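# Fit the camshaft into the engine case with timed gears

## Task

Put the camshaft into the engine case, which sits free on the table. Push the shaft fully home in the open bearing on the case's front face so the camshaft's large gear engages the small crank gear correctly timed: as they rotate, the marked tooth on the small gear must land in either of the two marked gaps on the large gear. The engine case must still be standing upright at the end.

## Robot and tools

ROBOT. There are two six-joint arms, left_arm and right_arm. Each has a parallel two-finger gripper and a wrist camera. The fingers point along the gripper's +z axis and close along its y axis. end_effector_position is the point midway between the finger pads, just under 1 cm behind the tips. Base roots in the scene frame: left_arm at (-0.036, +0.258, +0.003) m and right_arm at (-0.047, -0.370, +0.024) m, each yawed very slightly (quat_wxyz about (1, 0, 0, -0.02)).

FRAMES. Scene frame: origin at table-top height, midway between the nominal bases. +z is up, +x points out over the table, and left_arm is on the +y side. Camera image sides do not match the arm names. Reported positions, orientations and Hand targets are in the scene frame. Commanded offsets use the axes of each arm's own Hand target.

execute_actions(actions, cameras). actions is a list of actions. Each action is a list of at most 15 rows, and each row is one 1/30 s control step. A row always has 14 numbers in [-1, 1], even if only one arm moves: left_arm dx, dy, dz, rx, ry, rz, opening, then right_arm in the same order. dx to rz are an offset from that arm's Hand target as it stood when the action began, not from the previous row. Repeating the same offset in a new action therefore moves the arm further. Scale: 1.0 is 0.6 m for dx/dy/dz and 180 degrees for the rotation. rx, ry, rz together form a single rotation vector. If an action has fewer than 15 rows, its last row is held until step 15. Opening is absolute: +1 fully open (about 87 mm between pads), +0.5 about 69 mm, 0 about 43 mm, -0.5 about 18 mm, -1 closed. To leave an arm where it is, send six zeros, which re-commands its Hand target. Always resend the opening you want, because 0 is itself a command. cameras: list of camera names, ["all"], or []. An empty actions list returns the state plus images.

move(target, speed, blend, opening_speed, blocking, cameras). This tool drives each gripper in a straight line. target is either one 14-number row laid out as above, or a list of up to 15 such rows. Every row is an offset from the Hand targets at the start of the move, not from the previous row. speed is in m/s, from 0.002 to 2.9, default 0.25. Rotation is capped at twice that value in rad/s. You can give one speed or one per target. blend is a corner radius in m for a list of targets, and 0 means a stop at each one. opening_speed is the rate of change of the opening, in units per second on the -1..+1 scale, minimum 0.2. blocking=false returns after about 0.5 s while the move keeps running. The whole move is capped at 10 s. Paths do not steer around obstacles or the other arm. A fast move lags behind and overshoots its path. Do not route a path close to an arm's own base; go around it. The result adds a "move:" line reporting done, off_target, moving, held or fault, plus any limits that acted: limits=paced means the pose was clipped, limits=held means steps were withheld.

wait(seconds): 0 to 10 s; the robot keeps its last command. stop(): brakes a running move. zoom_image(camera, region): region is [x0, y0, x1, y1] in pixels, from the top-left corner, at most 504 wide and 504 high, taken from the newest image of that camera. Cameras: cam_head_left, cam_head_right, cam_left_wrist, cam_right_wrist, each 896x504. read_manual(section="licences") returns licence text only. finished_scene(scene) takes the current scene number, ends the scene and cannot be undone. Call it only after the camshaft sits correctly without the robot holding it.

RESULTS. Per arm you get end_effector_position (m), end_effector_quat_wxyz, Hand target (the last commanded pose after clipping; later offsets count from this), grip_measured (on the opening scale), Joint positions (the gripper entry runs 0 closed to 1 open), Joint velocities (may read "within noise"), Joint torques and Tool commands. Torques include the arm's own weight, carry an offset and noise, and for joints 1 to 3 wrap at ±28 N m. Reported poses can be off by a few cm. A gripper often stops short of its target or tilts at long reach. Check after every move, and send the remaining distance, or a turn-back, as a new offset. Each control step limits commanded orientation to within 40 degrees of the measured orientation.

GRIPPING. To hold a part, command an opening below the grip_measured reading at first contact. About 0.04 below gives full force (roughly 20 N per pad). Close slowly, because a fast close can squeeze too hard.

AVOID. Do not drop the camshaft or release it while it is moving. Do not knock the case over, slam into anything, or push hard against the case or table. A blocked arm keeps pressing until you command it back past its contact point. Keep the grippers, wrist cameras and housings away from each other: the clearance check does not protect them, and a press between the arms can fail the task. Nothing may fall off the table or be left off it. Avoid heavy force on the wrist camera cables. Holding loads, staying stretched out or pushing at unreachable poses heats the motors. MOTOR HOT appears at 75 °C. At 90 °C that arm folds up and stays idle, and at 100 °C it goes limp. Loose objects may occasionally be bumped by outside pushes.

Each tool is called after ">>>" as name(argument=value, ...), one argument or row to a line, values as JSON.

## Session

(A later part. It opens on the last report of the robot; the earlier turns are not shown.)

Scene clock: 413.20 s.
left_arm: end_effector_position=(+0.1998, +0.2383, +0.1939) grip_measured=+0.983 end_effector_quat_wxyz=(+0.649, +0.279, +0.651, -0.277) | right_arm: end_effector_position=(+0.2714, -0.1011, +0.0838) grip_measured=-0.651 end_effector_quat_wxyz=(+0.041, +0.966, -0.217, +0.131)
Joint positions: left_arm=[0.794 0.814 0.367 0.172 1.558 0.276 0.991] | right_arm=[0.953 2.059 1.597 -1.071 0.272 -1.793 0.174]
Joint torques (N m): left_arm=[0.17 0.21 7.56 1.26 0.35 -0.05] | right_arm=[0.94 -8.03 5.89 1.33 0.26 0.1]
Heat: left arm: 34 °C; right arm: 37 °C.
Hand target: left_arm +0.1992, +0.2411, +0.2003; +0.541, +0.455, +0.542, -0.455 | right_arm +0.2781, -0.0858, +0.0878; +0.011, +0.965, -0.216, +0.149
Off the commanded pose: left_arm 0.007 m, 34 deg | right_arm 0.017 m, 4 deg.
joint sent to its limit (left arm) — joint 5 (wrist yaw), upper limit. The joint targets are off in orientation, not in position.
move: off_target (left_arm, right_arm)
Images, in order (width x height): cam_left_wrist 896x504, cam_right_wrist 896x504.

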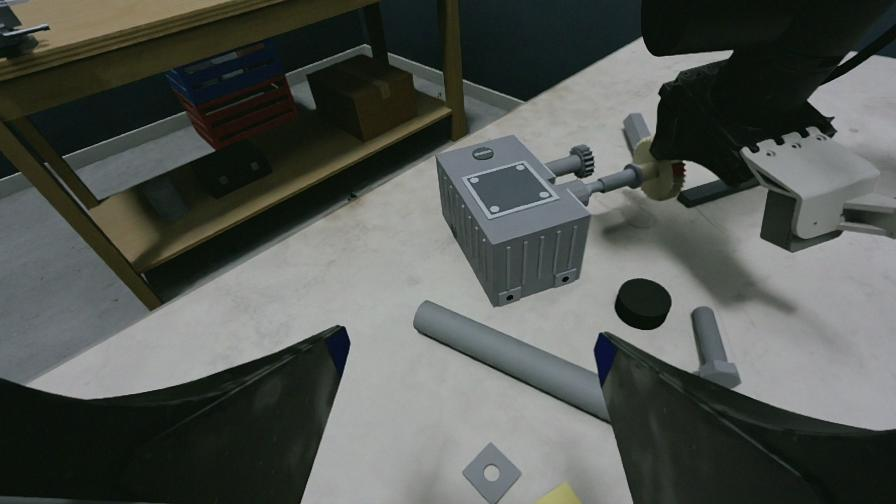

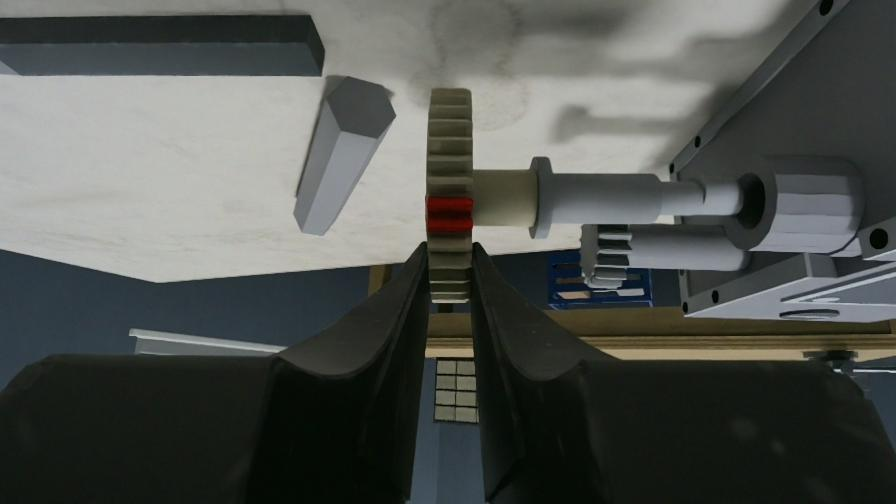

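>>> move(
  target=[
    [0,0,0,0,0,0,1,0.004,-0.0014,-0.034,0,0,0,-0.85],
    [0,0,0,0,0,0,1,-0.0048,0,-0.0067,0,0,0,-0.85],
  ],
  speed=0.05,
  cameras=["cam_left_wrist","cam_right_wrist"],
)

>>> zoom_image(
  camera="cam_right_wrist",
  region=[580, 100, 896, 300],
)

>>> zoom_image(
  camera="cam_left_wrist",
  region=[560, 140, 660, 220],
)

Scene clock: 427.93 s.
left_arm: end_effector_position=(+0.1998, +0.2383, +0.1939) grip_measured=+0.983 end_effector_quat_wxyz=(+0.649, +0.279, +0.651, -0.277) | right_arm: end_effector_position=(+0.2733, -0.0896, +0.0872) grip_measured=-0.651 end_effector_quat_wxyz=(+0.023, +0.967, -0.215, +0.138)
Joint positions: left_arm=[0.794 0.814 0.367 0.172 1.558 0.276 0.991] | right_arm=[0.966 2.059 1.608 -1.044 0.271 -1.791 0.174]
Joint torques (N m): left_arm=[0.14 0.21 7.54 1.26 0.35 -0.06] | right_arm=[0.59 -8.35 5.26 0.99 0.28 0.15]
Heat: left arm: 34 °C; right arm: 38 °C.
Hand target: left_arm +0.1992, +0.2411, +0.2003; +0.541, +0.455, +0.542, -0.455 | right_arm +0.2745, -0.0844, +0.0909; +0.011, +0.965, -0.216, +0.149
Off the commanded pose: left_arm 0.007 m, 34 deg | right_arm 0.007 m, 2 deg.
joint sent to its limit (left arm) — joint 5 (wrist yaw), upper limit. The joint targets are off in orientation, not in position.
move: off_target (left_arm)
Images, in order (width x height): cam_left_wrist 896x504, cam_right_wrist 896x504.

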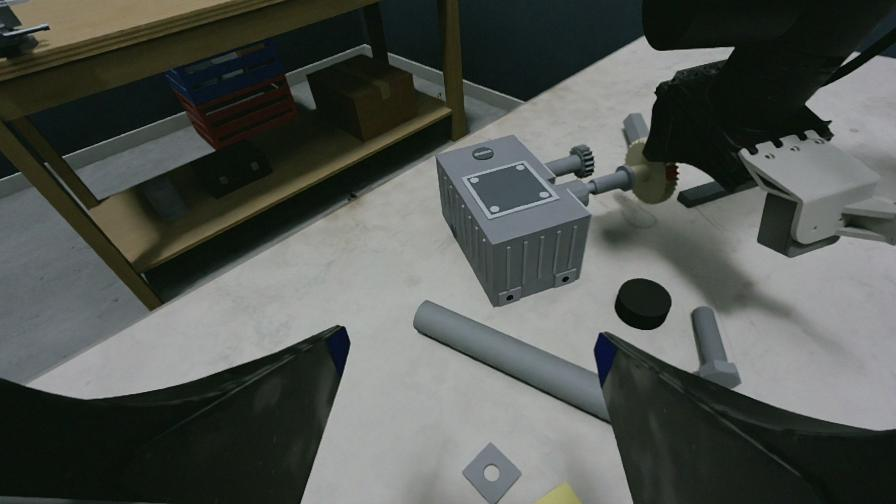

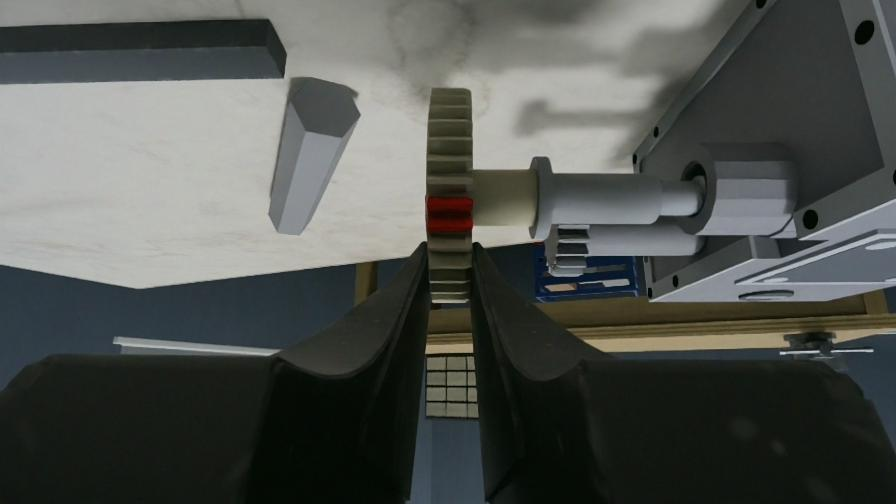

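Scaled by 1.595 from the camera's 896x504 image, which has a finer 1280x720 frame.

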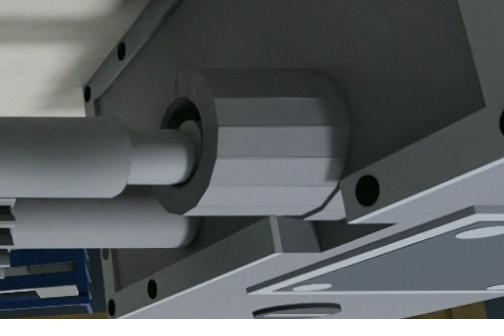

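Scaled by 5.040 from the camera's 896x504 image, which has a finer 1280x720 frame.

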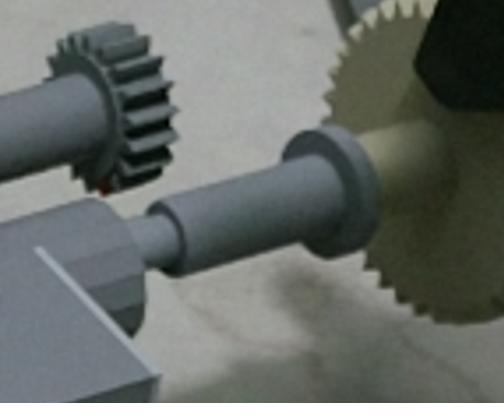

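>>> move(
  target=[0,0,0,0,0,0,1,-0.0072,0,0.0012,0,0,0,-0.85],
  speed=0.05,
  cameras=["cam_left_wrist","cam_right_wrist"],
)

>>> zoom_image(
  camera="cam_right_wrist",
  region=[580, 100, 896, 300],
)

>>> zoom_image(
  camera="cam_left_wrist",
  region=[560, 140, 660, 220],
)

Scene clock: 439.77 s.
left_arm: end_effector_position=(+0.1998, +0.2383, +0.1939) grip_measured=+0.983 end_effector_quat_wxyz=(+0.649, +0.279, +0.651, -0.277) | right_arm: end_effector_position=(+0.2710, -0.0867, +0.0855) grip_measured=-0.651 end_effector_quat_wxyz=(+0.020, +0.966, -0.215, +0.139)
Joint positions: left_arm=[0.794 0.814 0.367 0.172 1.558 0.276 0.991] | right_arm=[0.974 2.059 1.601 -1.033 0.271 -1.782 0.174]
Joint torques (N m): left_arm=[0.14 0.18 7.54 1.26 0.35 -0.06] | right_arm=[0.65 -8.35 5.14 0.92 0.3 0.16]
Heat: left arm: 35 °C; right arm: 38 °C.
Hand target: left_arm +0.1992, +0.2411, +0.2003; +0.541, +0.455, +0.542, -0.455 | right_arm +0.2710, -0.0827, +0.0889; +0.011, +0.965, -0.216, +0.149
Off the commanded pose: left_arm 0.007 m, 34 deg | right_arm 0.005 m, 2 deg.
joint sent to its limit (left arm) — joint 5 (wrist yaw), upper limit. The joint targets are off in orientation, not in position.
move: off_target (left_arm)
Images, in order (width x height): cam_left_wrist 896x504, cam_right_wrist 896x504.

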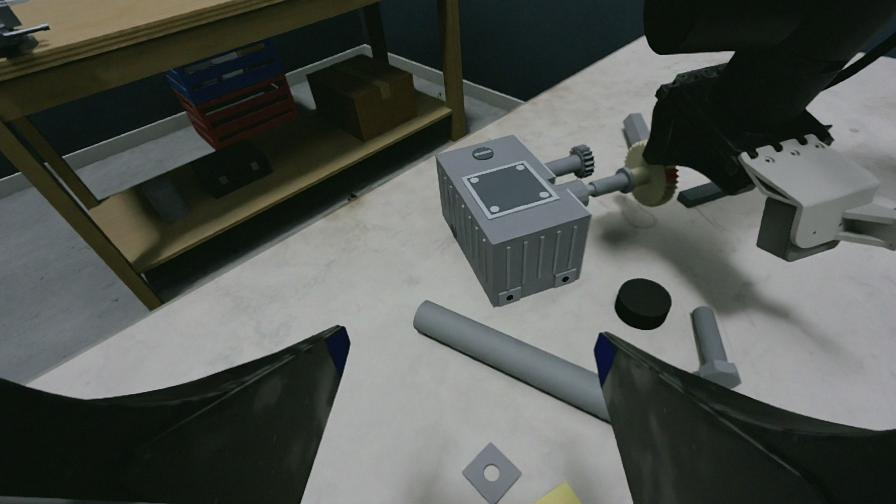

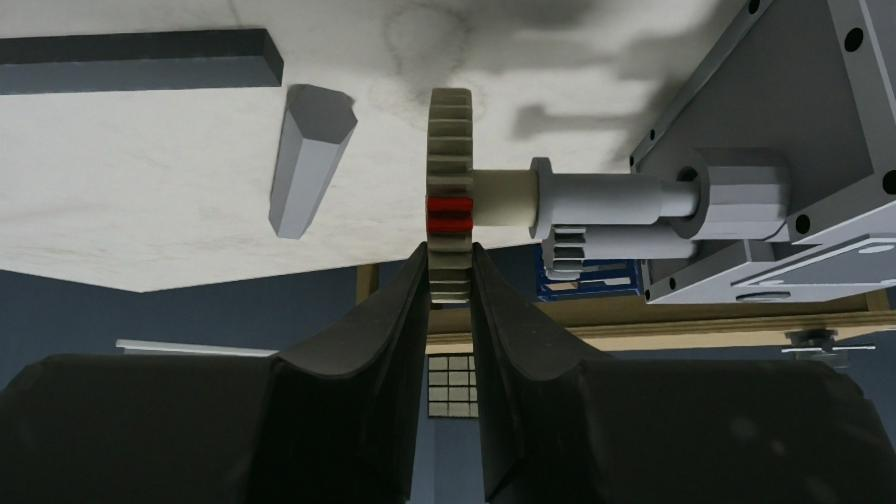

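Scaled by 1.595 from the camera's 896x504 image, which has a finer 1280x720 frame.

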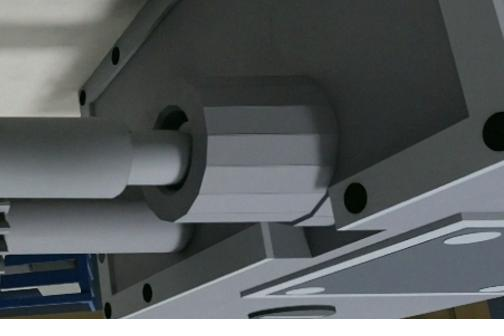

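Scaled by 5.040 from the camera's 896x504 image, which has a finer 1280x720 frame.

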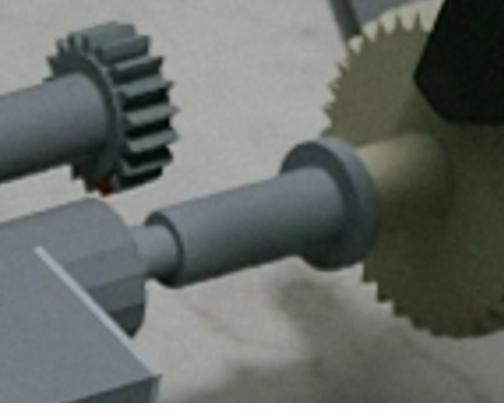

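>>> move(
  target=[0,0,0,0,0,0,1,-0.0037,-0.025,0.0018,0,0,0,-0.85],
  speed=0.04,
  cameras=["cam_left_wrist","cam_right_wrist"],
)

>>> zoom_image(
  camera="cam_right_wrist",
  region=[580, 100, 896, 300],
)

>>> zoom_image(
  camera="cam_left_wrist",
  region=[560, 140, 660, 220],
)

Scene clock: 448.30 s.
left_arm: end_effector_position=(+0.1998, +0.2383, +0.1939) grip_measured=+0.983 end_effector_quat_wxyz=(+0.649, +0.279, +0.651, -0.277) | right_arm: end_effector_position=(+0.2752, -0.0771, +0.0816) grip_measured=-0.651 end_effector_quat_wxyz=(+0.018, +0.965, -0.219, +0.144)
Joint positions: left_arm=[0.794 0.814 0.367 0.172 1.558 0.276 0.991] | right_arm=[0.983 2.1 1.643 -1.032 0.28 -1.766 0.174]
Joint torques (N m): left_arm=[0.16 0.23 7.53 1.26 0.35 -0.06] | right_arm=[0.85 -7.35 8.96 0.62 0.22 0.12]
Heat: left arm: 35 °C; right arm: 38 °C.
Hand target: left_arm +0.1992, +0.2411, +0.2003; +0.541, +0.455, +0.542, -0.455 | right_arm +0.2757, -0.0682, +0.0879; +0.011, +0.965, -0.216, +0.149
Off the commanded pose: left_arm 0.007 m, 34 deg | right_arm 0.011 m, 1 deg.
joint sent to its limit (left arm) — joint 5 (wrist yaw), upper limit. The joint targets are off in orientation, not in position.
move: off_target (left_arm, right_arm)
Images, in order (width x height): cam_left_wrist 896x504, cam_right_wrist 896x504.

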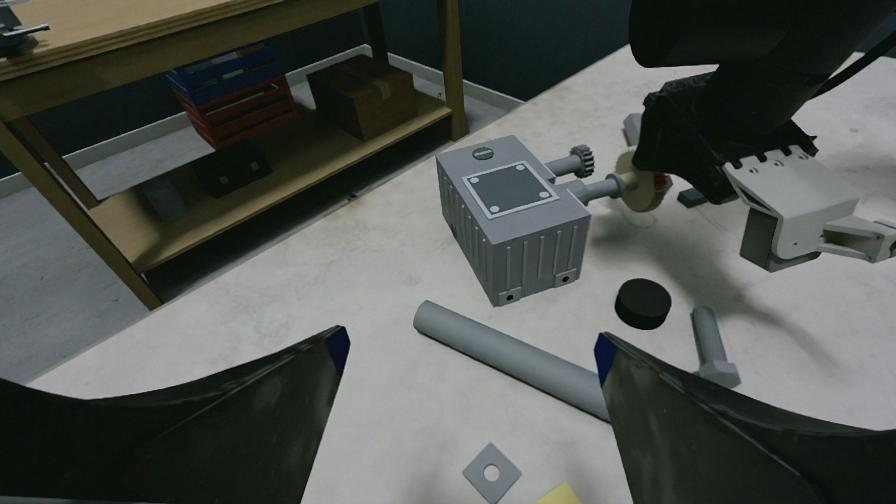

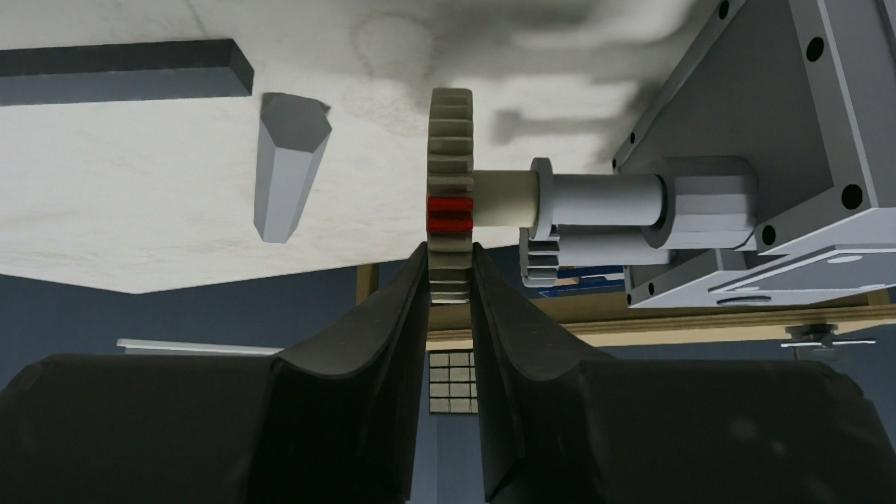

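Scaled by 1.595 from the camera's 896x504 image, which has a finer 1280x720 frame.

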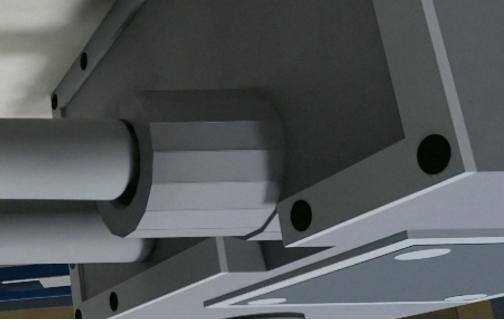

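Scaled by 5.040 from the camera's 896x504 image, which has a finer 1280x720 frame.

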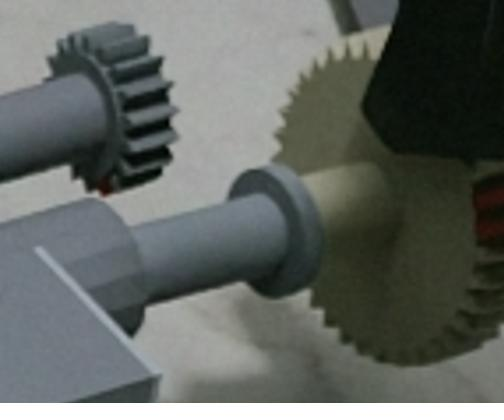

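>>> move(
  target=[0,0,0,0,0,0,1,0.001,-0.028,-0.002,0,0,0,-0.85],
  speed=0.03,
  cameras=["cam_left_wrist","cam_right_wrist"],
)

>>> zoom_image(
  camera="cam_right_wrist",
  region=[480, 100, 796, 300],
)

>>> zoom_image(
  camera="cam_left_wrist",
  region=[560, 140, 660, 220],
)

Scene clock: 456.07 s.
left_arm: end_effector_position=(+0.1998, +0.2383, +0.1939) grip_measured=+0.983 end_effector_quat_wxyz=(+0.649, +0.279, +0.651, -0.277) | right_arm: end_effector_position=(+0.2786, -0.0692, +0.0846) grip_measured=-0.651 end_effector_quat_wxyz=(+0.034, +0.965, -0.218, +0.141)
Joint positions: left_arm=[0.794 0.814 0.367 0.172 1.558 0.276 0.991] | right_arm=[0.99 2.161 1.752 -1.114 0.287 -1.756 0.174]
Joint torques (N m): left_arm=[0.16 0.2 7.53 1.26 0.35 -0.06] | right_arm=[0.8 -7.42 9.02 0.91 0.18 0.11]
Heat: left arm: 35 °C; right arm: 38 °C.
Hand target: left_arm +0.1992, +0.2411, +0.2003; +0.541, +0.455, +0.542, -0.455 | right_arm +0.2829, -0.0532, +0.0898; +0.011, +0.965, -0.216, +0.149
Off the commanded pose: left_arm 0.007 m, 34 deg | right_arm 0.018 m, 3 deg.
joint sent to its limit (left arm) — joint 5 (wrist yaw), upper limit. The joint targets are off in orientation, not in position.
move: off_target (left_arm, right_arm)
Images, in order (width x height): cam_left_wrist 896x504, cam_right_wrist 896x504.

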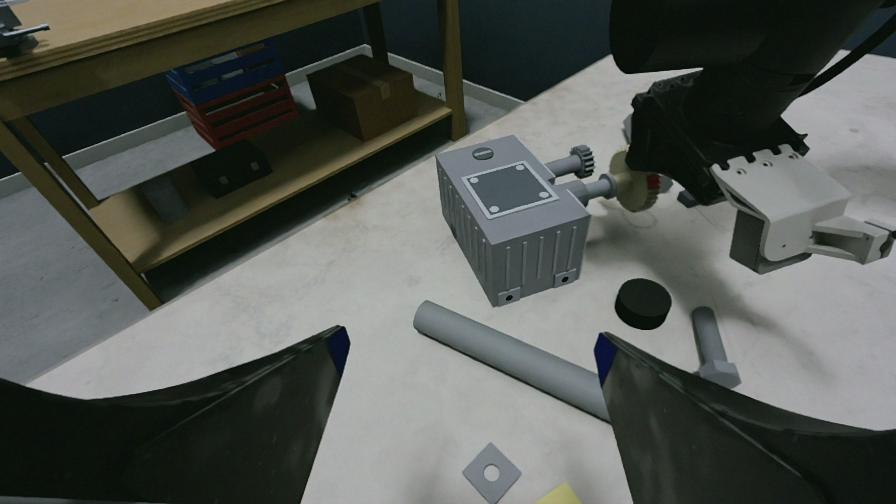

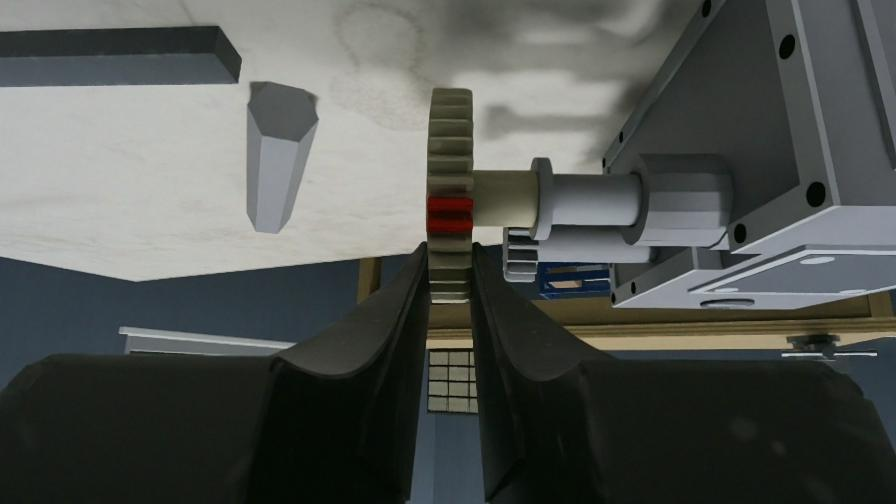

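Scaled by 1.595 from the camera's 896x504 image, which has a finer 1280x720 frame.

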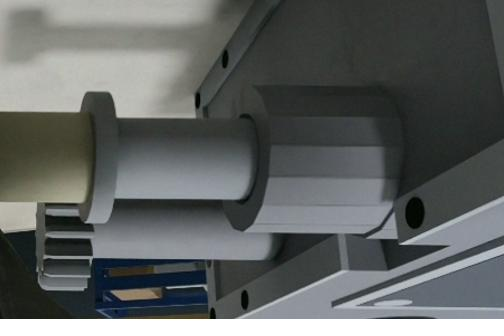

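Scaled by 5.040 from the camera's 896x504 image, which has a finer 1280x720 frame.

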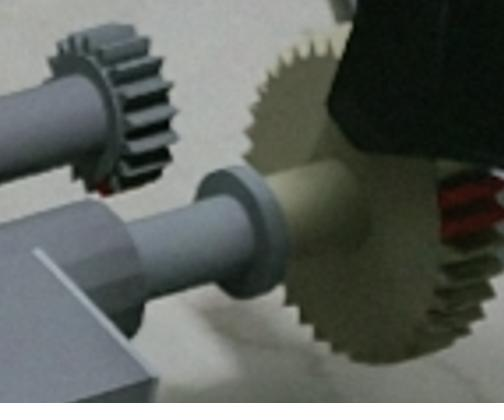

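>>> move(
  target=[0,0,0,0,0,0,1,0.001,-0.025,-0.001,0,0,0,-0.7],
  speed=0.03,
  cameras=["cam_left_wrist","cam_right_wrist"],
)

>>> zoom_image(
  camera="cam_right_wrist",
  region=[420, 100, 736, 300],
)

>>> zoom_image(
  camera="cam_left_wrist",
  region=[560, 140, 660, 220],
)

Scene clock: 468.73 s.
left_arm: end_effector_position=(+0.1998, +0.2383, +0.1939) grip_measured=+0.983 end_effector_quat_wxyz=(+0.649, +0.279, +0.651, -0.277) | right_arm: end_effector_position=(+0.2848, -0.0567, +0.0852) grip_measured=-0.651 end_effector_quat_wxyz=(+0.036, +0.965, -0.219, +0.140)
Joint positions: left_arm=[0.794 0.814 0.367 0.172 1.558 0.276 0.991] | right_arm=[0.996 2.225 1.859 -1.163 0.287 -1.748 0.174]
Joint torques (N m): left_arm=[0.16 0.18 7.56 1.26 0.34 -0.06] | right_arm=[0.88 -7.88 9.28 0.95 0.16 0.07]
Heat: left arm: 35 °C; right arm: 38 °C.
Hand target: left_arm +0.1992, +0.2411, +0.2003; +0.541, +0.455, +0.542, -0.455 | right_arm +0.2896, -0.0398, +0.0913; +0.011, +0.965, -0.216, +0.149
Off the commanded pose: left_arm 0.007 m, 34 deg | right_arm 0.018 m, 3 deg.
joint sent to its limit (left arm) — joint 5 (wrist yaw), upper limit. The joint targets are off in orientation, not in position.
move: off_target (left_arm, right_arm)
Images, in order (width x height): cam_left_wrist 896x504, cam_right_wrist 896x504.

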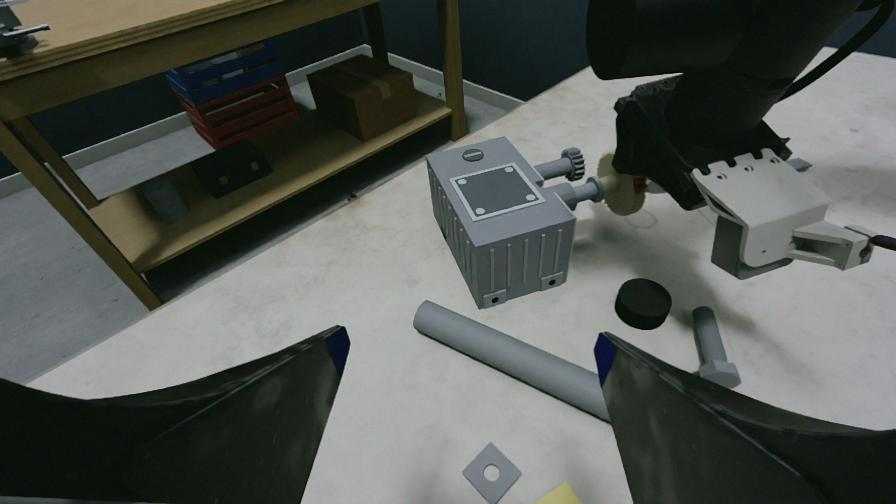

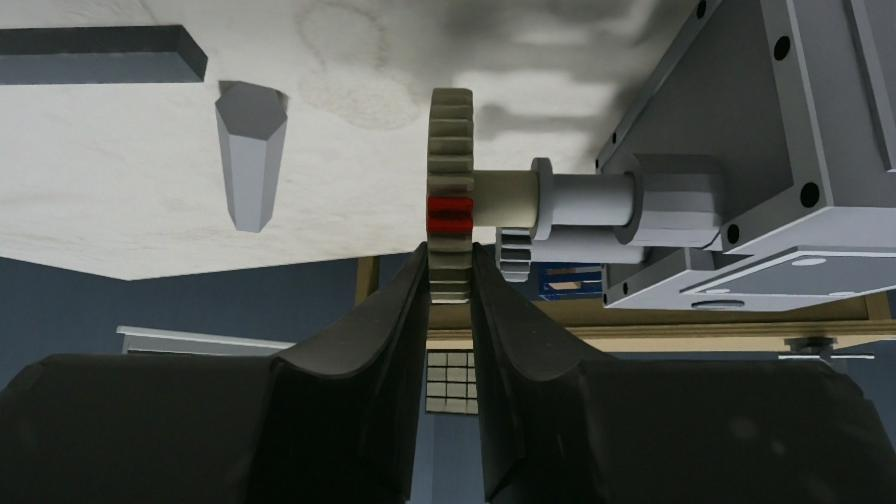

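Scaled by 1.595 from the camera's 896x504 image, which has a finer 1280x720 frame.

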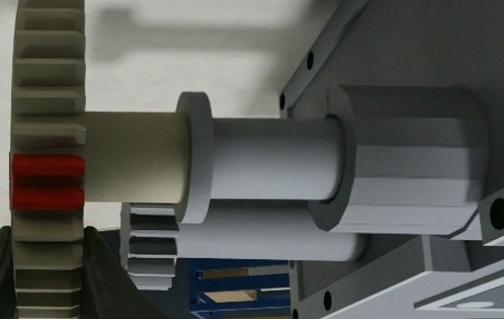

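Scaled by 5.040 from the camera's 896x504 image, which has a finer 1280x720 frame.

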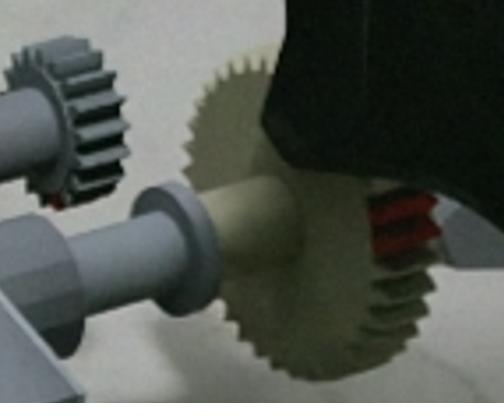

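>>> move(
  target=[0,0,0,0,0,0,1,0,0,0,0,0,0,-0.61],
  speed=0.03,
)

>>> move(
  target=[0,0,0,0,0,0,1,0.001,-0.022,-0.001,0,0,0,-0.61],
  speed=0.03,
  cameras=["cam_left_wrist","cam_right_wrist"],
)

>>> zoom_image(
  camera="cam_right_wrist",
  region=[420, 100, 736, 300],
)

>>> zoom_image(
  camera="cam_left_wrist",
  region=[550, 140, 650, 220],
)

Scene clock: 478.07 s.
left_arm: end_effector_position=(+0.1998, +0.2383, +0.1939) grip_measured=+0.983 end_effector_quat_wxyz=(+0.649, +0.279, +0.651, -0.277) | right_arm: end_effector_position=(+0.2853, -0.0559, +0.0853) grip_measured=-0.610 end_effector_quat_wxyz=(+0.035, +0.965, -0.219, +0.141)
Joint positions: left_arm=[0.794 0.814 0.367 0.172 1.558 0.276 0.991] | right_arm=[0.996 2.225 1.859 -1.159 0.287 -1.748 0.195]
Joint torques (N m): left_arm=[0.14 0.21 7.54 1.26 0.34 -0.06] | right_arm=[0.84 -7.9 9.24 0.89 0.17 0.06]
Heat: left arm: 35 °C; right arm: 37 °C.
Hand target: left_arm +0.1992, +0.2411, +0.2003; +0.541, +0.455, +0.542, -0.455 | right_arm +0.2895, -0.0398, +0.0913; +0.011, +0.965, -0.216, +0.149
Off the commanded pose: left_arm 0.007 m, 34 deg | right_arm 0.018 m, 3 deg.
joint sent to its limit (left arm) — joint 5 (wrist yaw), upper limit. The joint targets are off in orientation, not in position.
move: off_target (left_arm, right_arm)

Scene clock: 478.97 s.
left_arm: end_effector_position=(+0.1998, +0.2383, +0.1939) grip_measured=+0.983 end_effector_quat_wxyz=(+0.649, +0.279, +0.651, -0.277) | right_arm: end_effector_position=(+0.2960, -0.0356, +0.0877) grip_measured=-0.610 end_effector_quat_wxyz=(+0.018, +0.965, -0.218, +0.147)
Joint positions: left_arm=[0.794 0.814 0.367 0.172 1.558 0.276 0.991] | right_arm=[1.002 2.288 1.971 -1.173 0.287 -1.748 0.195]
Joint torques (N m): left_arm=[0.17 0.2 7.53 1.26 0.34 -0.06] | right_arm=[0.62 -8.34 8.94 0.61 0.19 0.11]
Heat: left arm: 35 °C; right arm: 37 °C.
Hand target: left_arm +0.1992, +0.2411, +0.2003; +0.541, +0.455, +0.542, -0.455 | right_arm +0.2955, -0.0281, +0.0925; +0.011, +0.965, -0.216, +0.149
Off the commanded pose: left_arm 0.007 m, 34 deg | right_arm 0.009 m, 1 deg.
joint sent to its limit (left arm) — joint 5 (wrist yaw), upper limit. The joint targets are off in orientation, not in position.
move: off_target (left_arm)
Images, in order (width x height): cam_left_wrist 896x504, cam_right_wrist 896x504.

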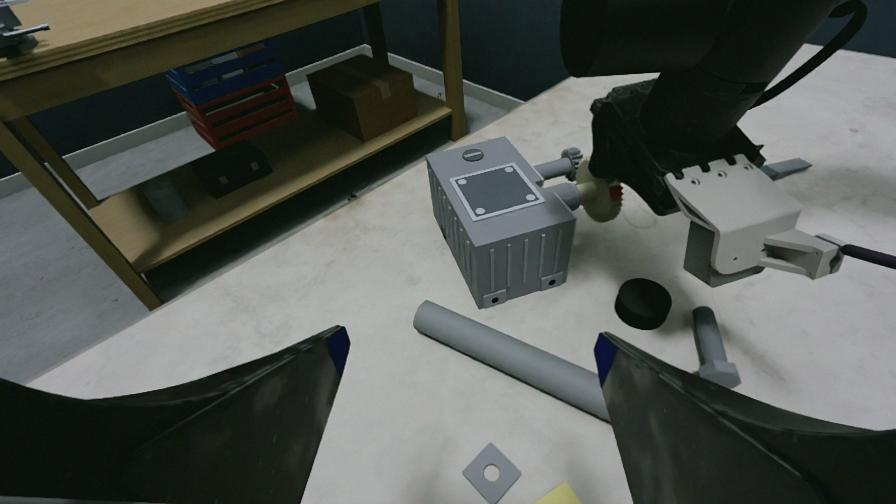

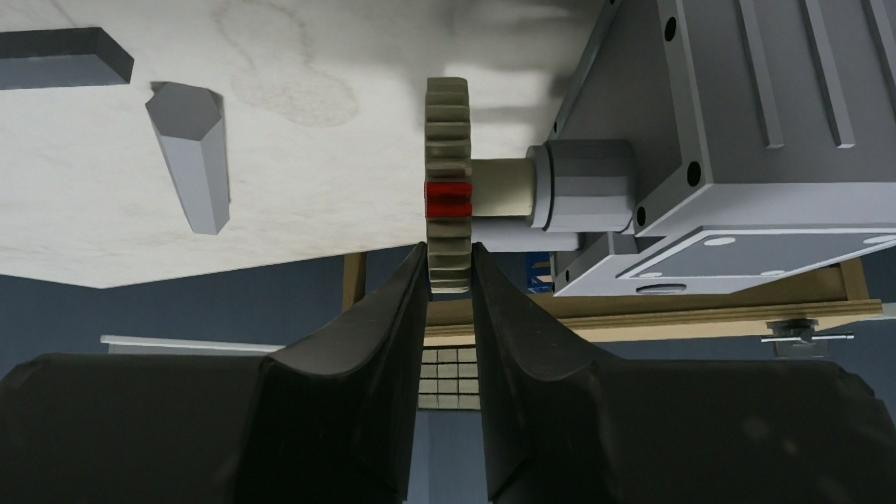

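Scaled by 1.595 from the camera's 896x504 image, which has a finer 1280x720 frame.

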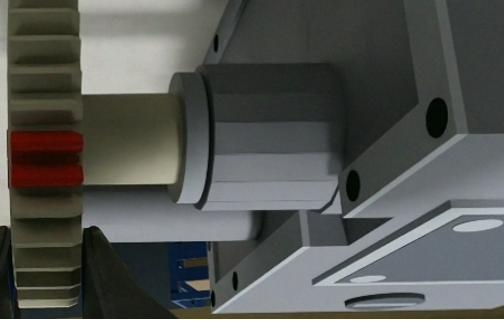

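Scaled by 5.040 from the camera's 896x504 image, which has a finer 1280x720 frame.

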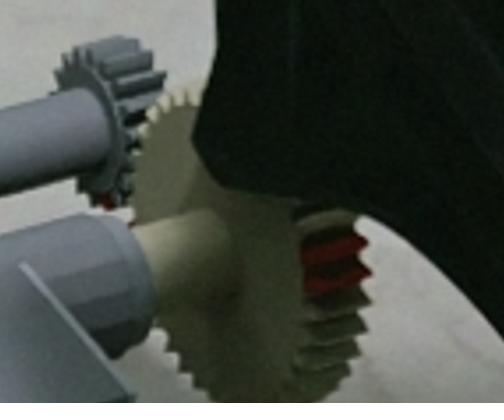

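>>> move(
  target=[0,0,0,0,0,0,1,0.0005,-0.012,-0.0005,0,0,0,-0.61],
  speed=0.03,
  cameras=["cam_left_wrist","cam_right_wrist"],
)

>>> zoom_image(
  camera="cam_right_wrist",
  region=[420, 100, 736, 300],
)

>>> zoom_image(
  camera="cam_left_wrist",
  region=[550, 140, 650, 220],
)

Scene clock: 486.07 s.
left_arm: end_effector_position=(+0.1998, +0.2383, +0.1939) grip_measured=+0.983 end_effector_quat_wxyz=(+0.649, +0.279, +0.651, -0.277) | right_arm: end_effector_position=(+0.2969, -0.0343, +0.0874) grip_measured=-0.610 end_effector_quat_wxyz=(+0.029, +0.965, -0.217, +0.143)
Joint positions: left_arm=[0.794 0.814 0.367 0.172 1.558 0.276 0.991] | right_arm=[1.002 2.323 2.03 -1.222 0.287 -1.747 0.195]
Joint torques (N m): left_arm=[0.17 0.21 7.56 1.26 0.35 -0.06] | right_arm=[0.77 -8.51 9.09 0.81 0.18 0.1]
Heat: left arm: 35 °C; right arm: 37 °C.
Hand target: left_arm +0.1992, +0.2411, +0.2003; +0.541, +0.455, +0.542, -0.455 | right_arm +0.2987, -0.0216, +0.0933; +0.011, +0.965, -0.216, +0.149
Off the commanded pose: left_arm 0.007 m, 34 deg | right_arm 0.014 m, 2 deg.
joint sent to its limit (left arm) — joint 5 (wrist yaw), upper limit. The joint targets are off in orientation, not in position.
move: off_target (left_arm, right_arm)
Images, in order (width x height): cam_left_wrist 896x504, cam_right_wrist 896x504.

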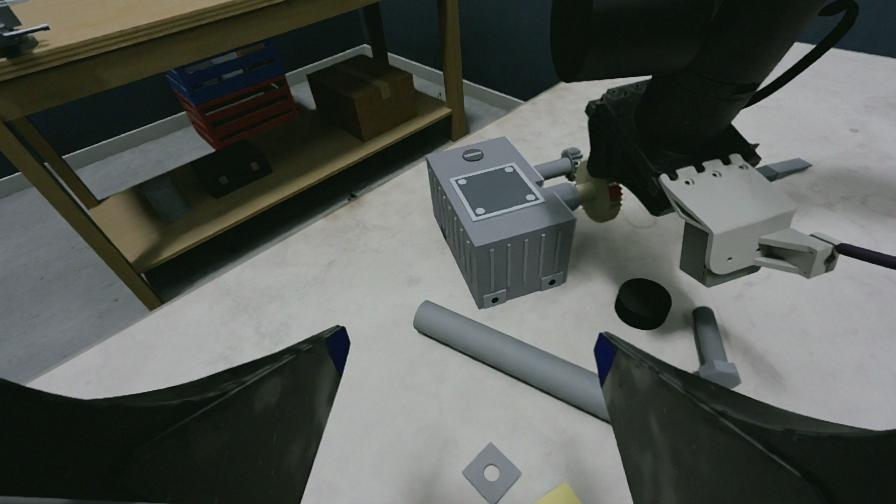

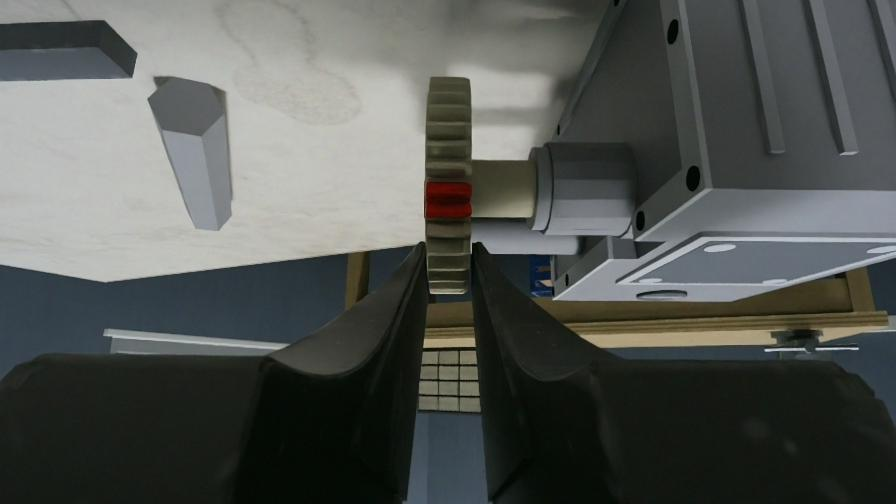

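Scaled by 1.595 from the camera's 896x504 image, which has a finer 1280x720 frame.

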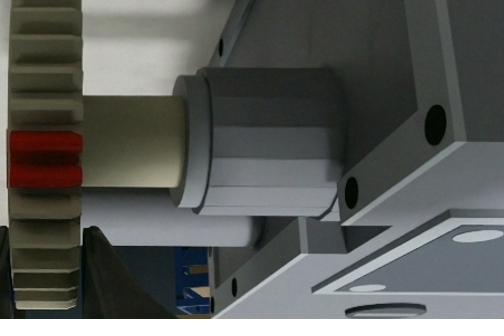

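Scaled by 5.040 from the camera's 896x504 image, which has a finer 1280x720 frame.

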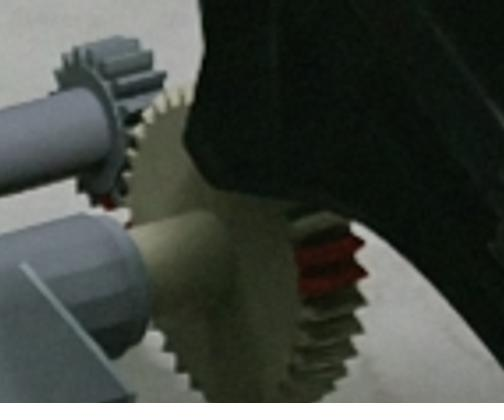

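>>> move(
  target=[0,0,0,0,0,0,1,0,0.017,0,0,0,0,-0.61],
  speed=0.05,
)

>>> move(
  target=[0,0,0,0,0,0,1,0,0,0,0,0,0,-0.1],
  speed=0.05,
  opening_speed=0.8,
  cameras=["cam_right_wrist"],
)

Scene clock: 494.53 s.
left_arm: end_effector_position=(+0.1998, +0.2383, +0.1939) grip_measured=+0.983 end_effector_quat_wxyz=(+0.649, +0.279, +0.651, -0.277) | right_arm: end_effector_position=(+0.2965, -0.0349, +0.0783) grip_measured=-0.610 end_effector_quat_wxyz=(+0.029, +0.965, -0.217, +0.143)
Joint positions: left_arm=[0.794 0.814 0.367 0.172 1.558 0.276 0.991] | right_arm=[1.002 2.323 1.994 -1.186 0.287 -1.747 0.195]
Joint torques (N m): left_arm=[0.18 0.18 7.54 1.27 0.35 -0.06] | right_arm=[0.49 -12.07 4.77 0.79 0.17 0.08]
Heat: left arm: 35 °C; right arm: 38 °C.
Hand target: left_arm +0.1992, +0.2411, +0.2003; +0.541, +0.455, +0.542, -0.455 | right_arm +0.2944, -0.0308, +0.0929; +0.011, +0.965, -0.216, +0.149
Off the commanded pose: left_arm 0.007 m, 34 deg | right_arm 0.015 m, 2 deg.
joint sent to its limit (left arm) — joint 5 (wrist yaw), upper limit. The joint targets are off in orientation, not in position.
move: off_target (left_arm, right_arm)

Scene clock: 495.40 s.
left_arm: end_effector_position=(+0.1998, +0.2383, +0.1939) grip_measured=+0.983 end_effector_quat_wxyz=(+0.649, +0.279, +0.651, -0.277) | right_arm: end_effector_position=(+0.2966, -0.0347, +0.0783) grip_measured=-0.100 end_effector_quat_wxyz=(+0.029, +0.965, -0.217, +0.143)
Joint positions: left_arm=[0.794 0.814 0.367 0.172 1.558 0.276 0.991] | right_arm=[1.002 2.323 1.994 -1.185 0.287 -1.747 0.45]
Joint torques (N m): left_arm=[0.17 0.18 7.54 1.26 0.34 -0.07] | right_arm=[0.51 -12.03 4.78 0.77 0.16 0.09]
Heat: left arm: 35 °C; right arm: 39 °C.
Hand target: left_arm +0.1992, +0.2411, +0.2003; +0.541, +0.455, +0.542, -0.455 | right_arm +0.2944, -0.0308, +0.0929; +0.011, +0.965, -0.216, +0.149
Off the commanded pose: left_arm 0.007 m, 34 deg | right_arm 0.015 m, 2 deg.
joint sent to its limit (left arm) — joint 5 (wrist yaw), upper limit. The joint targets are off in orientation, not in position.
move: off_target (left_arm, right_arm)
Images, in order (width x height): cam_right_wrist 896x504.

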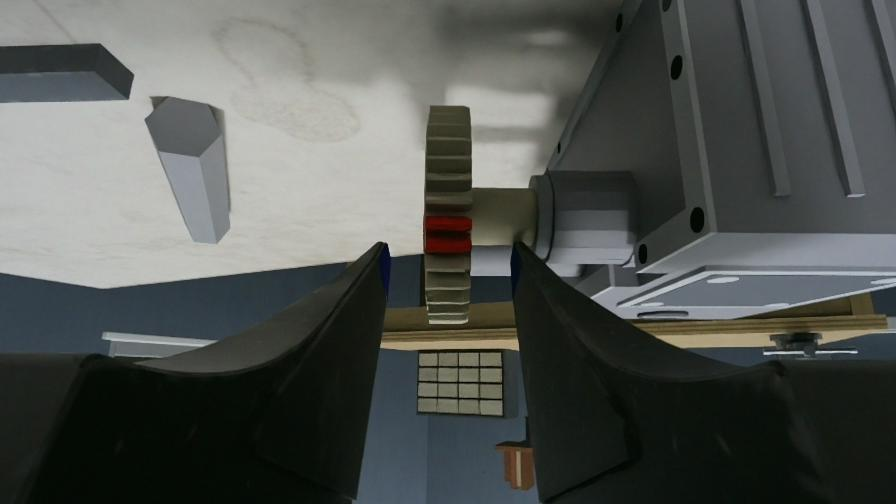

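>>> move(
  target=[0,0,0,0,0,0,1,0,0,-0.22,0,0,0,-0.1],
  speed=0.15,
  cameras=["cam_right_wrist","cam_left_wrist"],
)

>>> zoom_image(
  camera="cam_left_wrist",
  region=[540, 130, 660, 226],
)

Scene clock: 501.47 s.
left_arm: end_effector_position=(+0.1998, +0.2383, +0.1939) grip_measured=+0.983 end_effector_quat_wxyz=(+0.649, +0.279, +0.651, -0.277) | right_arm: end_effector_position=(+0.2589, -0.0198, +0.1960) grip_measured=-0.100 end_effector_quat_wxyz=(-0.002, +0.967, -0.202, +0.154)
Joint positions: left_arm=[0.794 0.814 0.367 0.172 1.558 0.276 0.991] | right_arm=[1.091 2.272 2.375 -1.572 0.293 -1.696 0.45]
Joint torques (N m): left_arm=[0.17 0.21 7.54 1.26 0.34 -0.06] | right_arm=[0.4 -11.32 7.8 0.69 0.3 0.17]
Heat: left arm: 36 °C; right arm: 41 °C.
Hand target: left_arm +0.1992, +0.2411, +0.2003; +0.541, +0.455, +0.542, -0.455 | right_arm +0.2571, -0.0197, +0.2191; +0.011, +0.965, -0.217, +0.149
Off the commanded pose: left_arm 0.007 m, 34 deg | right_arm 0.023 m, 2 deg.
joint sent to its limit (left arm) — joint 5 (wrist yaw), upper limit. The joint targets are off in orientation, not in position.
joint sent to its limit (right arm) — joint 4 (wrist pitch), lower limit. The joint targets are off in orientation, not in position.
move: off_target (left_arm, right_arm)
Images, in order (width x height): cam_left_wrist 896x504, cam_right_wrist 896x504.

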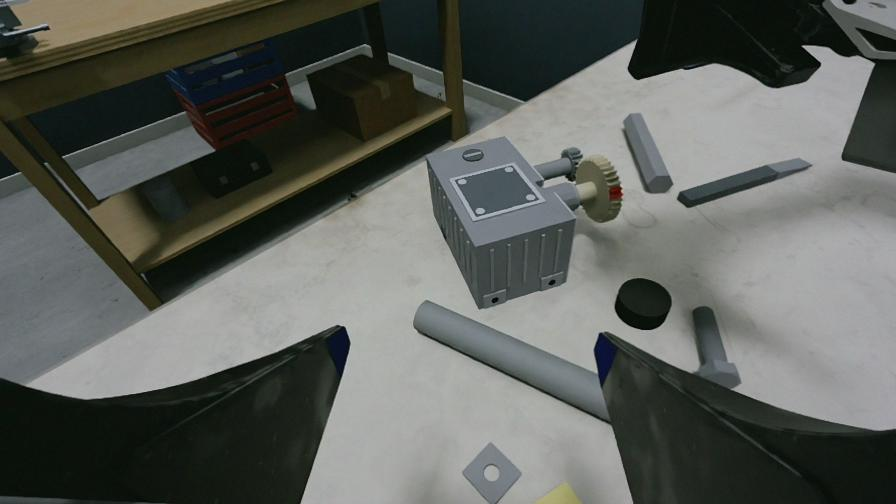

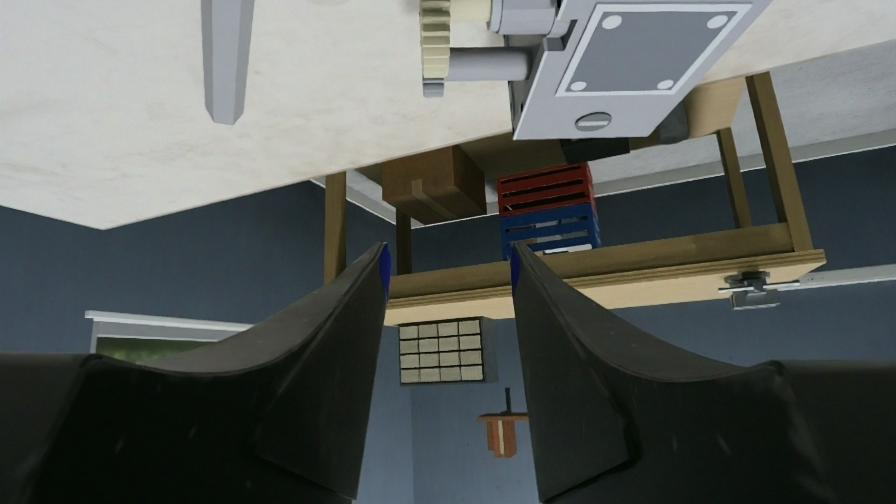

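Scaled by 4.200 from the camera's 896x504 image, which has a finer 1280x720 frame.

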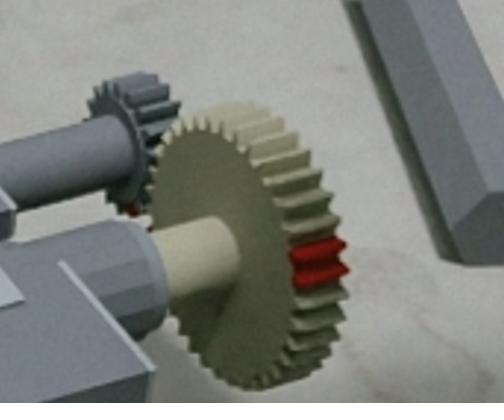

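>>> move(
  target=[
    [0,0,0,0,0,0,1,0,0.258,-0.012,-0.101,0.218,-0.27,-1],
    [0,0,0,0,0,0,1,-0.014,0.147,0.162,-0.202,0.437,-0.539,-1],
  ],
  speed=[0.3,0.25],
  blend=[0.05,0],
  cameras=["cam_right_wrist","cam_left_wrist"],
)

Scene clock: 517.43 s.
left_arm: end_effector_position=(+0.1998, +0.2383, +0.1939) grip_measured=+0.983 end_effector_quat_wxyz=(+0.649, +0.279, +0.651, -0.277) | right_arm: end_effector_position=(+0.2356, -0.1071, +0.1172) grip_measured=-1.000 end_effector_quat_wxyz=(+0.572, +0.596, +0.391, +0.406)
Joint positions: left_arm=[0.794 0.814 0.367 0.172 1.558 0.276 0.991] | right_arm=[1.267 2.288 1.252 -1.566 1.539 -2.074 0]
Joint torques (N m): left_arm=[0.13 0.21 7.58 1.26 0.35 -0.06] | right_arm=[-0.84 -6.42 5.08 -1.04 0.51 -0.08]
Heat: left arm: 36 °C; right arm: 41 °C.
Hand target: left_arm +0.1992, +0.2411, +0.2003; +0.541, +0.455, +0.542, -0.455 | right_arm +0.2402, -0.1043, +0.1197; +0.468, +0.469, +0.529, +0.530
Off the commanded pose: left_arm 0.007 m, 34 deg | right_arm 0.006 m, 28 deg.
joint sent to its limit (left arm) — joint 5 (wrist yaw), upper limit. The joint targets are off in orientation, not in position.
joint sent to its limit (right arm) — joint 4 (wrist pitch), lower limit; joint 5 (wrist yaw), upper limit; joint 6 (wrist roll), lower limit. The joint targets are off in orientation, not in position.
move: off_target (left_arm, right_arm)
Images, in order (width x height): cam_left_wrist 896x504, cam_right_wrist 896x504.

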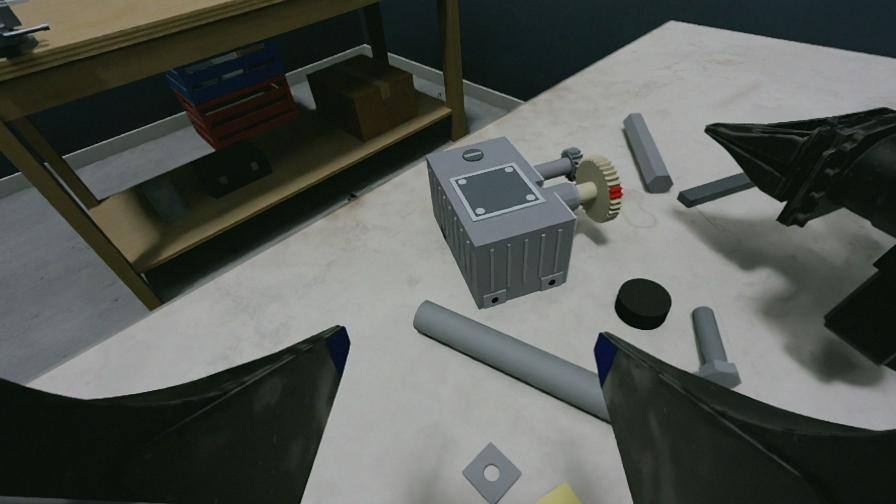

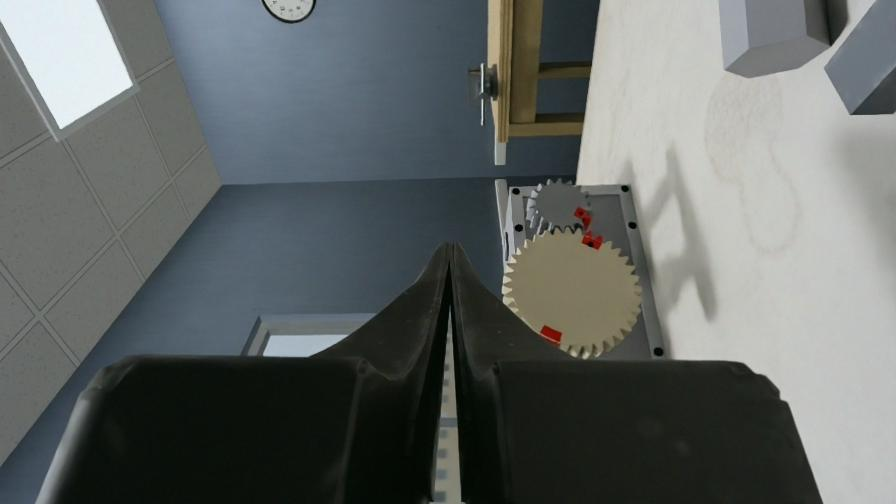

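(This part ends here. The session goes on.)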